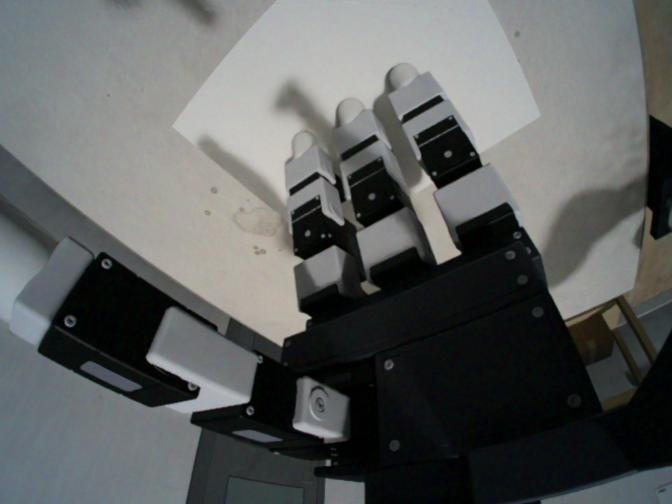

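Call:
move(target=[[0,0,-0.2,0,0,0,-0.5,0,-0.576,-0.696,0.571,-0.678,-0.226,-0.168,-0.5,0,-0.576,-0.696,-0.5,0,-0.576,-0.696,0.6,-0.6,0,0,0,0,0,0,-0.205,0,-0.576,-0.696,0.571,-0.678,-0.226,-0.168,-0.205,0,-0.576,-0.696,-0.205,0,-0.576,-0.696,0.5,-0.6],[-0.005,-0.345,-0.2,0,0,0,-0.205,0,-0.576,-0.696,0.571,-0.678,-0.226,-0.168,-0.205,0,-0.576,-0.696,-0.205,0,-0.576,-0.696,0.6,-0.6,-0.173,0.207,0,0,0,0,-0.205,0,-0.576,-0.696,0.571,-0.678,-0.226,-0.168,-0.205,0,-0.576,-0.696,-0.205,0,-0.576,-0.696,0.5,-0.6],[-0.005,-0.345,0.1427,0,0,0,-0.205,0,-0.576,-0.696,0.571,-0.678,-0.226,-0.168,-0.205,0,-0.576,-0.696,-0.205,0,-0.576,-0.696,0.6,-0.6,-0.173,0.207,0.2275,0,0,0,-0.205,0,-0.576,-0.696,0.571,-0.678,-0.226,-0.168,-0.205,0,-0.576,-0.696,-0.205,0,-0.576,-0.696,0.5,-0.6]], speed=0.15, blend=[0.02,0.01,0])

Call:
move(target=[0,0.08,0,0,0,0,-0.205,0,-0.576,-0.696,0.571,-0.678,-0.226,-0.168,-0.205,0,-0.576,-0.696,-0.205,0,-0.576,-0.696,0.5,-0.6,0,0.08,0,0,0,0,-0.205,0,-0.576,-0.696,0.571,-0.678,-0.226,-0.168,-0.205,0,-0.576,-0.696,-0.205,0,-0.576,-0.696,0.5,-0.6], speed=0.015, stop_force=3.5, cameras=["all"])

Scene clock: 2387.10 s.
left_arm: end_effector_position=(+0.5276, +0.1569, +0.1290) hand_goal=(-0.206, +0.000, -0.576, -0.696, +0.570, -0.678, -0.226, -0.168, -0.206, +0.000, -0.576, -0.696, -0.206, +0.000, -0.576, -0.696) hand_measured=(-0.216, +0.002, -0.576, -0.696, +0.570, -0.678, -0.224, -0.168, -0.218, +0.004, -0.578, -0.696, -0.216, +0.004, -0.578, -0.698) hand_current_ma=(-7, +1, +0, +0, +0, +0, +1, +0, -10, +1, +0, +0, -7, +1, +0, -1) hand_state=(goal, goal, goal, goal, goal, goal, goal, goal, goal, goal, goal, goal, goal, goal, goal, goal) hand_current_limit=0.60 hand_speed=-0.60 end_effector_quat_wxyz=(+0.000, +1.000, -0.001, +0.000) | right_arm: end_effector_position=(+0.5278, -0.1553, +0.1292) hand_goal=(-0.206, +0.000, -0.576, -0.696, +0.570, -0.678, -0.226, -0.168, -0.206, +0.000, -0.576, -0.696, -0.206, +0.000, -0.576, -0.696) hand_measured=(-0.214, -0.002, -0.582, -0.700, +0.568, -0.678, -0.224, -0.168, -0.212, -0.004, -0.580, -0.700, -0.212, -0.002, -0.582, -0.700) hand_current_ma=(-31, -6, -17, -10, -5, +2, +9, +1, -24, -8, -15, -10, -24, -7, -17, -10) hand_state=(goal, goal, goal, goal, goal, goal, goal, goal, goal, goal, goal, goal, goal, goal, goal, goal) hand_current_limit=0.50 hand_speed=-0.60 end_effector_quat_wxyz=(+0.000, +0.003, +1.000, +0.001)
Joint positions: left_arm=[3.01 -1.689 -2.066 -0.957 1.57 -4.853] | right_arm=[0.153 -1.467 2.082 -2.186 -1.569 4.866]
Joint torques (N m): left_arm=[-13.17 15.66 14.38 4.29 -1.64 -1.73] | right_arm=[10.58 -12.18 -13.51 -4.51 2.44 1.85]
Wrist force (N): left_arm=[-0.5 1.3 -0.6] | right_arm=[-1.1 1.9 0.6]
Wrist torque (N m): left_arm=[0.40 0.08 -0.12] | right_arm=[0.38 0.06 -0.16]
Wrist force, peak (N): left_arm=[-4.3 -5.4 -18.6] | right_arm=[-1.3 2.2 0.5]
Hand target: left_arm +0.5276, +0.1569, +0.1289; +0.000, +1.000, -0.001, +0.000 | right_arm +0.5278, -0.1553, +0.1291; +0.000, +0.003, +1.000, +0.001
Off the commanded pose: left_arm 0.000 m, 0 deg | right_arm 0.000 m, 0 deg.
move: done; blend cut to 0 m at target 2

Scene clock: 2391.20 s.
left_arm: end_effector_position=(+0.5275, +0.1151, +0.1289) hand_goal=(-0.206, +0.000, -0.576, -0.696, +0.570, -0.678, -0.226, -0.168, -0.206, +0.000, -0.576, -0.696, -0.206, +0.000, -0.576, -0.696) hand_measured=(-0.218, -0.006, -0.578, -0.694, +0.570, -0.678, -0.224, -0.168, -0.218, +0.004, -0.578, -0.696, -0.216, +0.002, -0.578, -0.698) hand_current_ma=(-8, -3, +0, +0, +0, +0, +1, +0, -9, +1, +0, +0, -7, +1, +0, -1) hand_state=(goal, goal, goal, goal, goal, goal, goal, goal, goal, goal, goal, goal, goal, goal, goal, goal) hand_current_limit=0.50 hand_speed=-0.60 end_effector_quat_wxyz=(+0.000, +1.000, -0.001, +0.000) | right_arm: end_effector_position=(+0.5281, -0.1137, +0.1292) hand_goal=(-0.206, +0.000, -0.576, -0.696, +0.570, -0.678, -0.226, -0.168, -0.206, +0.000, -0.576, -0.696, -0.206, +0.000, -0.576, -0.696) hand_measured=(-0.214, -0.002, -0.582, -0.700, +0.568, -0.678, -0.224, -0.168, -0.212, -0.004, -0.580, -0.700, -0.216, +0.010, -0.580, -0.696) hand_current_ma=(-31, -6, -17, -10, -5, +2, +9, +1, -24, -8, -15, -9, -37, +30, -11, +0) hand_state=(goal, goal, goal, goal, goal, goal, goal, goal, goal, goal, goal, goal, goal, goal, goal, goal) hand_current_limit=0.50 hand_speed=-0.60 end_effector_quat_wxyz=(+0.000, +0.003, +1.000, +0.001)
Joint positions: left_arm=[2.925 -1.731 -2.017 -0.964 1.57 -4.938] | right_arm=[0.239 -1.424 2.033 -2.18 -1.569 4.952]
Joint torques (N m): left_arm=[12.34 30.34 13.43 3.98 -1.73 2.09] | right_arm=[-13.8 -42.53 -13.1 -4.93 1.9 -0.86]
Wrist force (N): left_arm=[-0.3 -0.4 -2.1] | right_arm=[-0.8 1.5 0.5]
Wrist torque (N m): left_arm=[0.44 0.18 -0.25] | right_arm=[0.39 0.11 -0.04]
Wrist force, peak (N): left_arm=[0.2 -3.7 -4.9] | right_arm=[-0.2 -2.4 -3.5]
Hand target: left_arm +0.5275, +0.1151, +0.1289; +0.000, +1.000, -0.001, +0.000 (not the last commanded pose) | right_arm +0.5281, -0.1137, +0.1292; +0.000, +0.003, +1.000, +0.001 (not the last commanded pose)
Off the commanded pose: left_arm 0.006 m, 0 deg | right_arm 0.006 m, 0 deg.
move: contact (left_arm, right_arm)
camera_calibration:
cam_left_wrist: T_world_to_cam=[[-0.794167, 0.607237, -0.0237101, 0.317527], [0.42547, 0.583456, 0.691776, -0.423712], [0.433906, 0.539298, -0.721723, -0.0714605], [0, 0, 0, 1]] pos_world=[0.463453, 0.0929413, 0.249068]
cam_right_wrist: T_world_to_cam=[[0.748629, 0.662945, -0.00762987, -0.289279], [0.445097, -0.494029, 0.746876, -0.436891], [0.491368, -0.56253, -0.664919, -0.113851], [0, 0, 0, 1]] pos_world=[0.466964, -0.0881054, 0.248394]

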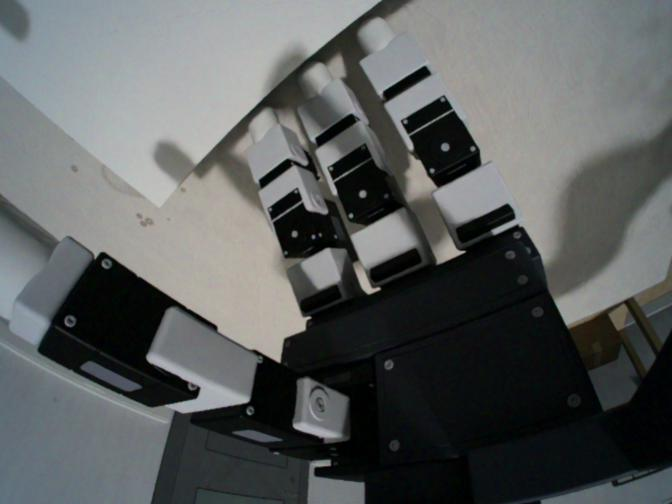

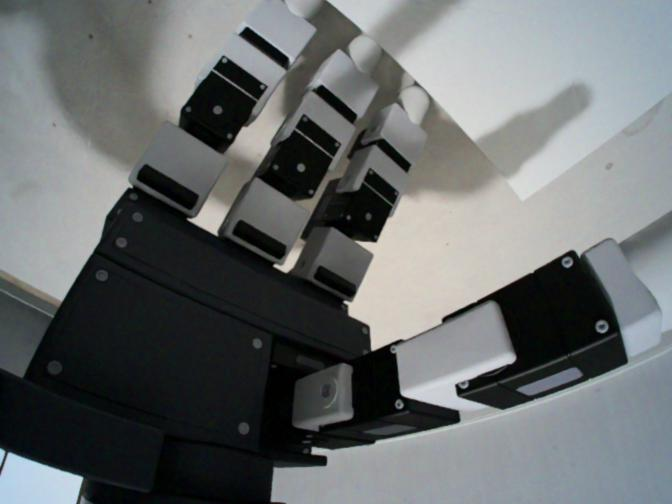

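Call:
move(target=[0,0,0,0,0,0,-0.1,0,-0.576,-0.696,0.571,-0.678,-0.226,-0.168,-0.1,0,-0.576,-0.696,-0.1,0,-0.576,-0.696,0.5,-0.8,0,0,0,0,0,0,-0.1,0,-0.576,-0.696,0.571,-0.678,-0.226,-0.168,-0.1,0,-0.576,-0.696,-0.1,0,-0.576,-0.696,0.5,-0.8])

Call:
move(target=[0,0,-0.2333,0,0,0,-0.1,0,-0.576,-0.696,0.571,-0.678,-0.226,-0.168,-0.1,0,-0.576,-0.696,-0.1,0,-0.576,-0.696,0.5,-0.8,0,0,-0.2333,0,0,0,-0.1,0,-0.576,-0.696,0.571,-0.678,-0.226,-0.168,-0.1,0,-0.576,-0.696,-0.1,0,-0.576,-0.696,0.5,-0.8], speed=0.05, cameras=["all"])

Scene clock: 2403.87 s.
left_arm: end_effector_position=(+0.5275, +0.1151, +0.1289) hand_goal=(-0.100, +0.000, -0.576, -0.696, +0.570, -0.678, -0.226, -0.168, -0.100, +0.000, -0.576, -0.696, -0.100, +0.000, -0.576, -0.696) hand_measured=(-0.192, -0.008, -0.600, -0.708, +0.570, -0.678, -0.224, -0.168, -0.186, +0.002, -0.596, -0.704, -0.172, +0.002, -0.596, -0.706) hand_current_ma=(-226, -3, -23, -8, +0, +0, +1, +0, -199, +0, -16, -5, -150, +0, -18, -6) hand_state=(blocked, goal, blocked, goal, goal, goal, goal, goal, blocked, goal, goal, goal, blocked, goal, blocked, goal) hand_current_limit=0.50 hand_speed=-0.80 end_effector_quat_wxyz=(+0.000, +1.000, -0.001, +0.000) | right_arm: end_effector_position=(+0.5281, -0.1137, +0.1292) hand_goal=(-0.100, +0.000, -0.576, -0.696, +0.570, -0.678, -0.226, -0.168, -0.100, +0.000, -0.576, -0.696, -0.100, +0.000, -0.576, -0.696) hand_measured=(-0.174, -0.002, -0.592, -0.704, +0.568, -0.678, -0.224, -0.168, -0.182, -0.002, -0.598, -0.706, -0.194, +0.010, -0.602, -0.708) hand_current_ma=(-340, -6, -57, -24, -5, +2, +9, +1, -381, -6, -79, -37, -412, +30, -97, -40) hand_state=(blocked, goal, goal, goal, goal, goal, goal, goal, blocked, goal, blocked, goal, blocked, goal, blocked, goal) hand_current_limit=0.50 hand_speed=-0.80 end_effector_quat_wxyz=(+0.000, +0.003, +1.000, +0.001)
Joint positions: left_arm=[2.925 -1.731 -2.018 -0.964 1.57 -4.938] | right_arm=[0.239 -1.424 2.033 -2.18 -1.569 4.952]
Joint torques (N m): left_arm=[7.95 31.12 17.97 4.03 -1.74 1.9] | right_arm=[-7.83 -42.18 -17.43 -4.67 1.71 -0.66]
Wrist force (N): left_arm=[0.3 -5.2 0.6] | right_arm=[-0.3 -4.2 1.5]
Wrist torque (N m): left_arm=[0.75 0.20 -0.12] | right_arm=[0.80 0.16 -0.25]
Wrist force, peak (N): left_arm=[0.3 -5.6 0.4] | right_arm=[-0.4 -4.9 1.2]
Hand target: left_arm +0.5275, +0.1151, +0.1289; +0.000, +1.000, -0.001, +0.000 | right_arm +0.5281, -0.1137, +0.1292; +0.000, +0.003, +1.000, +0.001
Off the commanded pose: left_arm 0.000 m, 0 deg | right_arm 0.000 m, 0 deg.
move: done

Scene clock: 2407.23 s.
left_arm: end_effector_position=(+0.5275, +0.1152, +0.2688) hand_goal=(-0.100, +0.000, -0.576, -0.696, +0.570, -0.678, -0.226, -0.168, -0.100, +0.000, -0.576, -0.696, -0.100, +0.000, -0.576, -0.696) hand_measured=(-0.190, -0.008, -0.600, -0.708, +0.570, -0.678, -0.224, -0.168, -0.184, +0.002, -0.596, -0.704, -0.170, +0.002, -0.596, -0.706) hand_current_ma=(-220, -3, -23, -8, +0, +0, +1, +0, -194, +0, -17, -5, -145, +0, -18, -6) hand_state=(blocked, goal, blocked, goal, goal, goal, goal, goal, blocked, goal, goal, goal, blocked, goal, blocked, goal) hand_current_limit=0.50 hand_speed=-0.80 end_effector_quat_wxyz=(+0.000, +1.000, -0.001, +0.000) | right_arm: end_effector_position=(+0.5281, -0.1138, +0.2690) hand_goal=(-0.100, +0.000, -0.576, -0.696, +0.570, -0.678, -0.226, -0.168, -0.100, +0.000, -0.576, -0.696, -0.100, +0.000, -0.576, -0.696) hand_measured=(-0.174, -0.002, -0.594, -0.704, +0.568, -0.678, -0.224, -0.168, -0.182, -0.002, -0.598, -0.708, -0.194, +0.010, -0.602, -0.708) hand_current_ma=(-340, -6, -63, -27, -5, +2, +9, +1, -381, -6, -85, -41, -412, +30, -102, -43) hand_state=(blocked, goal, goal, goal, goal, goal, goal, goal, blocked, goal, blocked, goal, blocked, goal, blocked, goal) hand_current_limit=0.50 hand_speed=-0.80 end_effector_quat_wxyz=(+0.000, +0.003, +1.000, +0.001)
Joint positions: left_arm=[2.925 -1.589 -1.781 -1.342 1.57 -4.938] | right_arm=[0.239 -1.566 1.795 -1.8 -1.569 4.951]
Joint torques (N m): left_arm=[10.29 29.63 34.26 0.3 -1.06 2.15] | right_arm=[-11.61 -40.37 -29.96 -1.27 1.14 -0.76]
Wrist force (N): left_arm=[0.1 -5.3 0.7] | right_arm=[-0.4 -4.2 1.7]
Wrist torque (N m): left_arm=[0.73 0.20 -0.10] | right_arm=[0.81 0.14 -0.23]
Wrist force, peak (N): left_arm=[0.2 -5.6 0.9] | right_arm=[-0.4 -4.4 2.1]
Hand target: left_arm +0.5275, +0.1152, +0.2689; +0.000, +1.000, -0.001, +0.000 | right_arm +0.5281, -0.1139, +0.2692; +0.000, +0.003, +1.000, +0.001
Off the commanded pose: left_arm 0.000 m, 0 deg | right_arm 0.000 m, 0 deg.
move: done
camera_calibration:
cam_left_wrist: T_world_to_cam=[[-0.794166, 0.607235, -0.0237953, 0.320814], [0.425448, 0.583523, 0.691733, -0.520459], [0.43393, 0.539227, -0.721761, 0.0293925], [0, 0, 0, 1]] pos_world=[0.463453, 0.0930411, 0.388867]
cam_right_wrist: T_world_to_cam=[[0.748627, 0.662948, -0.00753735, -0.28818], [0.445072, -0.494101, 0.746844, -0.54141], [0.491395, -0.562462, -0.664957, -0.0208769], [0, 0, 0, 1]] pos_world=[0.466964, -0.0882054, 0.388294]

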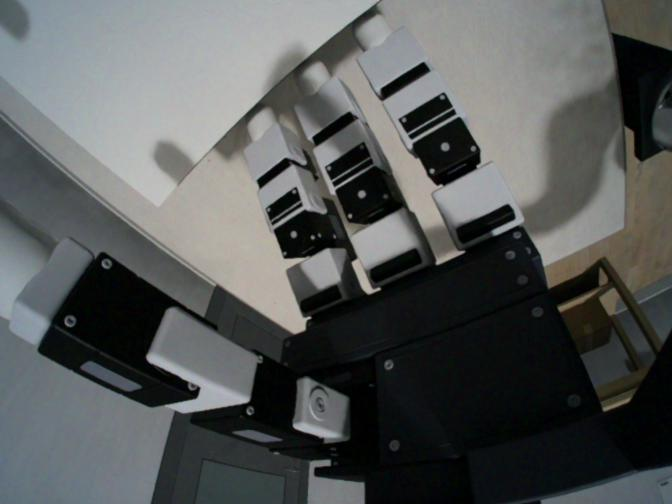

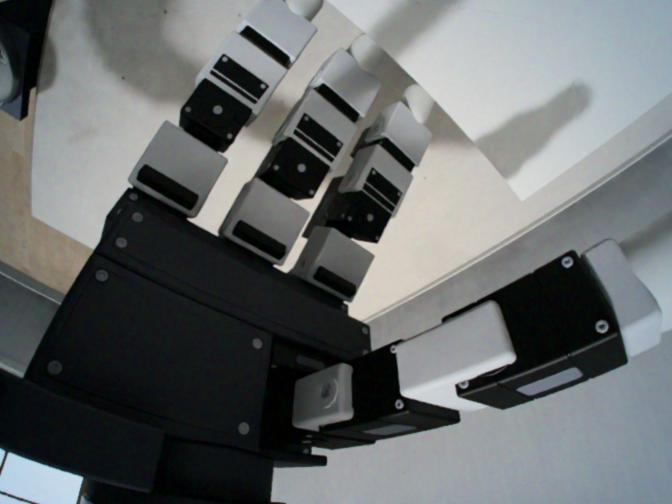

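Call:
move(target=[[0,0,0,0,0,0,-0.06,0,-0.576,-0.696,0.571,-0.678,-0.226,-0.168,-0.06,0,-0.576,-0.696,-0.06,0,-0.576,-0.696,0.5,-0.8,0,0,0,0,0,0,-0.06,0,-0.576,-0.696,0.571,-0.678,-0.226,-0.168,-0.06,0,-0.576,-0.696,-0.06,0,-0.576,-0.696,0.5,-0.8],[-0.0367,0,-0.0052,0,0.0833,0,-0.06,0,-0.576,-0.696,0.571,-0.678,-0.226,-0.168,-0.06,0,-0.576,-0.696,-0.06,0,-0.576,-0.696,0.5,-0.8,0.0367,0,-0.0052,0,-0.0833,0,-0.06,0,-0.576,-0.696,0.571,-0.678,-0.226,-0.168,-0.06,0,-0.576,-0.696,-0.06,0,-0.576,-0.696,0.5,-0.8]], speed=0.1, cameras=["all"])

Scene clock: 2417.43 s.
left_arm: end_effector_position=(+0.5055, +0.1153, +0.2720) hand_goal=(-0.060, +0.000, -0.576, -0.696, +0.570, -0.678, -0.226, -0.168, -0.060, +0.000, -0.576, -0.696, -0.060, +0.000, -0.576, -0.696) hand_measured=(-0.172, -0.008, -0.608, -0.712, +0.570, -0.678, -0.224, -0.168, -0.166, +0.002, -0.602, -0.708, -0.152, +0.002, -0.604, -0.710) hand_current_ma=(-312, -4, -36, -13, +0, +0, +1, +0, -285, +0, -27, -8, -222, +0, -31, -10) hand_state=(blocked, goal, blocked, goal, goal, goal, goal, goal, blocked, goal, blocked, goal, blocked, goal, blocked, goal) hand_current_limit=0.50 hand_speed=-0.80 end_effector_quat_wxyz=(+0.000, +0.991, -0.001, +0.130) | right_arm: end_effector_position=(+0.5061, -0.1137, +0.2723) hand_goal=(-0.060, +0.000, -0.576, -0.696, +0.570, -0.678, -0.226, -0.168, -0.060, +0.000, -0.576, -0.696, -0.060, +0.000, -0.576, -0.696) hand_measured=(-0.174, +0.000, -0.602, -0.708, +0.570, -0.678, -0.224, -0.168, -0.182, +0.000, -0.606, -0.712, -0.194, +0.012, -0.610, -0.712) hand_current_ma=(-412, +0, -102, -46, -1, +2, +9, +1, -413, +0, -119, -59, -413, +37, -135, -59) hand_state=(blocked, goal, blocked, goal, goal, goal, goal, goal, blocked, goal, blocked, goal, blocked, goal, blocked, goal) hand_current_limit=0.50 hand_speed=-0.80 end_effector_quat_wxyz=(+0.130, +0.003, +0.991, +0.000)
Joint positions: left_arm=[2.882 -1.448 -2.008 -1.004 1.639 -4.973] | right_arm=[0.285 -1.707 2.019 -2.134 -1.642 4.989]
Joint torques (N m): left_arm=[-17.41 22.18 18.08 5.33 -1.37 -1.66] | right_arm=[14.21 -33.65 -17.59 -6.3 0.38 2.08]
Wrist force (N): left_arm=[-0.4 -7.8 1.0] | right_arm=[-1.0 -6.9 2.3]
Wrist torque (N m): left_arm=[0.93 0.14 0.07] | right_arm=[0.98 0.28 -0.55]
Wrist force, peak (N): left_arm=[0.1 -8.1 0.9] | right_arm=[-0.5 -7.4 1.9]
Hand target: left_arm +0.5055, +0.1152, +0.2720; +0.000, +0.991, -0.001, +0.130 | right_arm +0.5061, -0.1137, +0.2723; +0.130, +0.003, +0.991, +0.000
Off the commanded pose: left_arm 0.000 m, 0 deg | right_arm 0.000 m, 0 deg.
move: done
camera_calibration:
cam_left_wrist: T_world_to_cam=[[-0.761143, 0.607049, -0.22837, 0.342334], [0.232222, 0.583833, 0.777954, -0.439194], [0.605586, 0.539101, -0.58535, -0.0826161], [0, 0, 0, 1]] pos_world=[0.412586, 0.0931407, 0.371492]
cam_right_wrist: T_world_to_cam=[[0.725601, 0.662778, 0.185009, -0.312541], [0.236701, -0.49286, 0.837294, -0.45306], [0.646124, -0.56375, -0.5145, -0.127283], [0, 0, 0, 1]] pos_world=[0.41626, -0.0879055, 0.37168]

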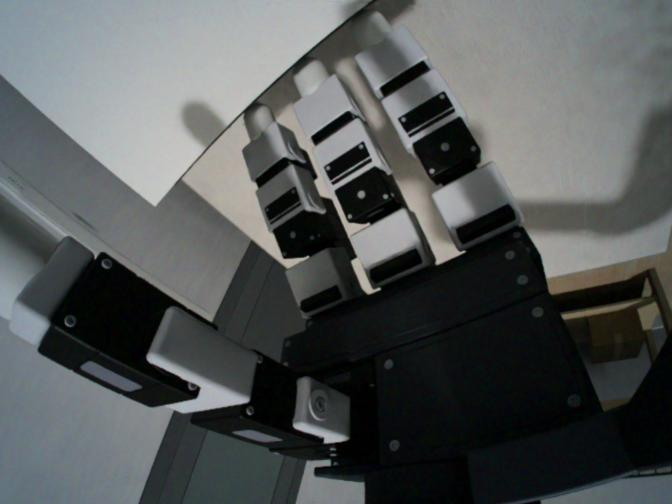

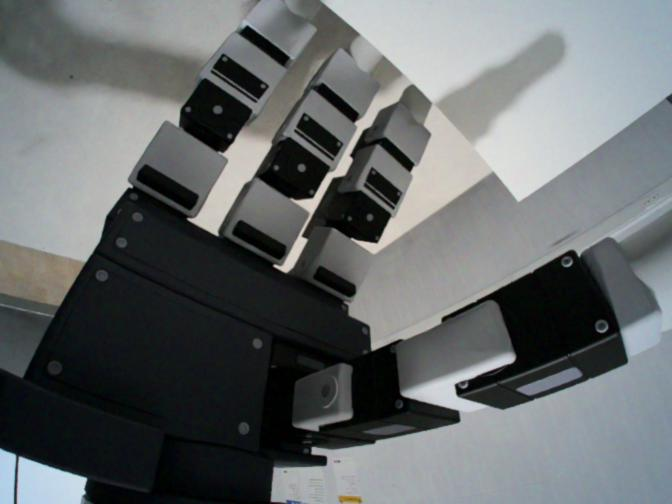

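Call:
move(target=[[-0.0367,0,-0.0052,0,0.0833,0,-0.06,0,-0.576,-0.696,0.571,-0.678,-0.226,-0.168,-0.06,0,-0.576,-0.696,-0.06,0,-0.576,-0.696,0.5,-0.8,0.0367,0,-0.0052,0,-0.0833,0,-0.06,0,-0.576,-0.696,0.571,-0.678,-0.226,-0.168,-0.06,0,-0.576,-0.696,-0.06,0,-0.576,-0.696,0.5,-0.8],[-0.0733,0,-0.0005,0,0.1667,0,-0.06,0,-0.576,-0.696,0.571,-0.678,-0.226,-0.168,-0.06,0,-0.576,-0.696,-0.06,0,-0.576,-0.696,0.5,-0.8,0.0733,0,-0.0005,0,-0.1667,0,-0.06,0,-0.576,-0.696,0.571,-0.678,-0.226,-0.168,-0.06,0,-0.576,-0.696,-0.06,0,-0.576,-0.696,0.5,-0.8],[-0.1078,0,0.0132,0,0.25,0,-0.06,0,-0.576,-0.696,0.571,-0.678,-0.226,-0.168,-0.06,0,-0.576,-0.696,-0.06,0,-0.576,-0.696,0.5,-0.8,0.1078,0,0.0132,0,-0.25,0,-0.06,0,-0.576,-0.696,0.571,-0.678,-0.226,-0.168,-0.06,0,-0.576,-0.696,-0.06,0,-0.576,-0.696,0.5,-0.8],[-0.1373,0,0.0357,0,0.3333,0,-0.06,0,-0.576,-0.696,0.571,-0.678,-0.226,-0.168,-0.06,0,-0.576,-0.696,-0.06,0,-0.576,-0.696,0.5,-0.8,0.1373,0,0.0357,0,-0.3333,0,-0.06,0,-0.576,-0.696,0.571,-0.678,-0.226,-0.168,-0.06,0,-0.576,-0.696,-0.06,0,-0.576,-0.696,0.5,-0.8],[-0.1602,0,0.0648,0,0.4167,0,-0.06,0,-0.576,-0.696,0.571,-0.678,-0.226,-0.168,-0.06,0,-0.576,-0.696,-0.06,0,-0.576,-0.696,0.5,-0.8,0.1602,0,0.0648,0,-0.4167,0,-0.06,0,-0.576,-0.696,0.571,-0.678,-0.226,-0.168,-0.06,0,-0.576,-0.696,-0.06,0,-0.576,-0.696,0.5,-0.8]], speed=0.1, blend=0.005, cameras=["all"])

Scene clock: 2449.60 s.
left_arm: end_effector_position=(+0.4227, +0.1153, +0.2096) hand_goal=(-0.060, +0.000, -0.576, -0.696, +0.570, -0.678, -0.226, -0.168, -0.060, +0.000, -0.576, -0.696, -0.060, +0.000, -0.576, -0.696) hand_measured=(-0.166, +0.006, -0.610, -0.714, +0.576, -0.678, -0.224, -0.168, -0.158, +0.016, -0.606, -0.710, -0.142, +0.016, -0.608, -0.712) hand_current_ma=(-282, +2, -39, -16, +3, +0, +1, +0, -252, +11, -32, -10, -189, +11, -38, -12) hand_state=(blocked, goal, blocked, goal, goal, goal, goal, goal, blocked, goal, blocked, goal, blocked, goal, blocked, goal) hand_current_limit=0.50 hand_speed=-0.80 end_effector_quat_wxyz=(+0.001, +0.707, +0.000, +0.707) | right_arm: end_effector_position=(+0.4233, -0.1131, +0.2099) hand_goal=(-0.060, +0.000, -0.576, -0.696, +0.570, -0.678, -0.226, -0.168, -0.060, +0.000, -0.576, -0.696, -0.060, +0.000, -0.576, -0.696) hand_measured=(-0.174, +0.008, -0.608, -0.712, +0.578, -0.678, -0.224, -0.168, -0.182, +0.008, -0.610, -0.714, -0.194, +0.020, -0.612, -0.714) hand_current_ma=(-413, +20, -128, -56, +26, +2, +8, +1, -412, +20, -137, -69, -413, +62, -147, -68) hand_state=(blocked, goal, blocked, goal, goal, goal, goal, goal, blocked, goal, blocked, goal, blocked, goal, blocked, goal) hand_current_limit=0.50 hand_speed=-0.80 end_effector_quat_wxyz=(+0.707, +0.003, +0.707, -0.002)
Joint positions: left_arm=[2.6 -2.309 -2.519 1.686 2.121 -4.713] | right_arm=[0.587 -0.833 2.519 -4.827 -2.158 4.714]
Joint torques (N m): left_arm=[9.23 21.68 9.25 3.63 -4.81 1.74] | right_arm=[-9.09 -15.99 -8.18 -3.95 5.6 -0.52]
Wrist force (N): left_arm=[-1.0 -11.5 -0.2] | right_arm=[-0.8 -8.0 2.0]
Wrist torque (N m): left_arm=[0.92 -0.38 0.26] | right_arm=[1.08 0.21 -0.40]
Wrist force, peak (N): left_arm=[-1.0 -12.3 0.2] | right_arm=[-0.8 -8.6 2.0]
Hand target: left_arm +0.4227, +0.1154, +0.2096; +0.001, +0.707, +0.000, +0.707 | right_arm +0.4233, -0.1131, +0.2099; +0.707, +0.003, +0.707, -0.002
Off the commanded pose: left_arm 0.000 m, 0 deg | right_arm 0.000 m, 0 deg.
move: done
camera_calibration:
cam_left_wrist: T_world_to_cam=[[0.0241918, 0.605317, -0.795617, 0.0521767], [-0.691015, 0.585243, 0.424251, 0.0927615], [0.722435, 0.53952, 0.432441, -0.331796], [0, 0, 0, 1]] pos_world=[0.302538, 0.0931388, 0.145641]
cam_right_wrist: T_world_to_cam=[[0.0129764, 0.666544, 0.745352, -0.0568942], [-0.750505, -0.486073, 0.447745, 0.119461], [0.660737, -0.565201, 0.493937, -0.323606], [0, 0, 0, 1]] pos_world=[0.304213, -0.0869131, 0.148759]

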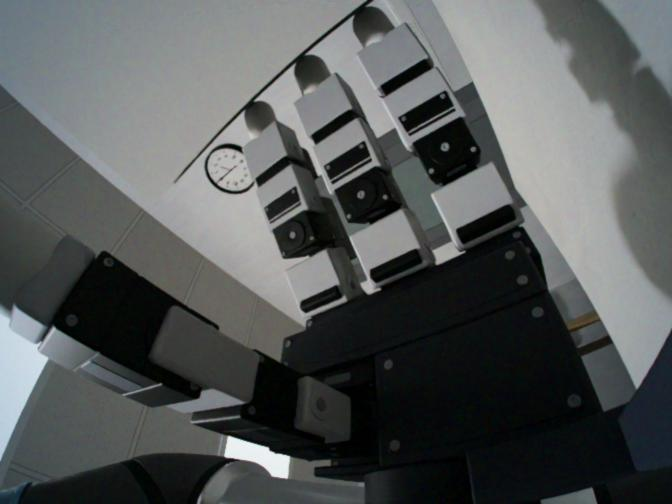

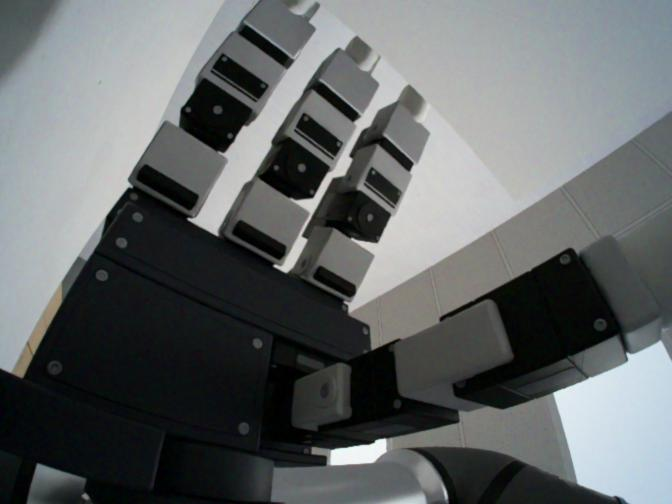

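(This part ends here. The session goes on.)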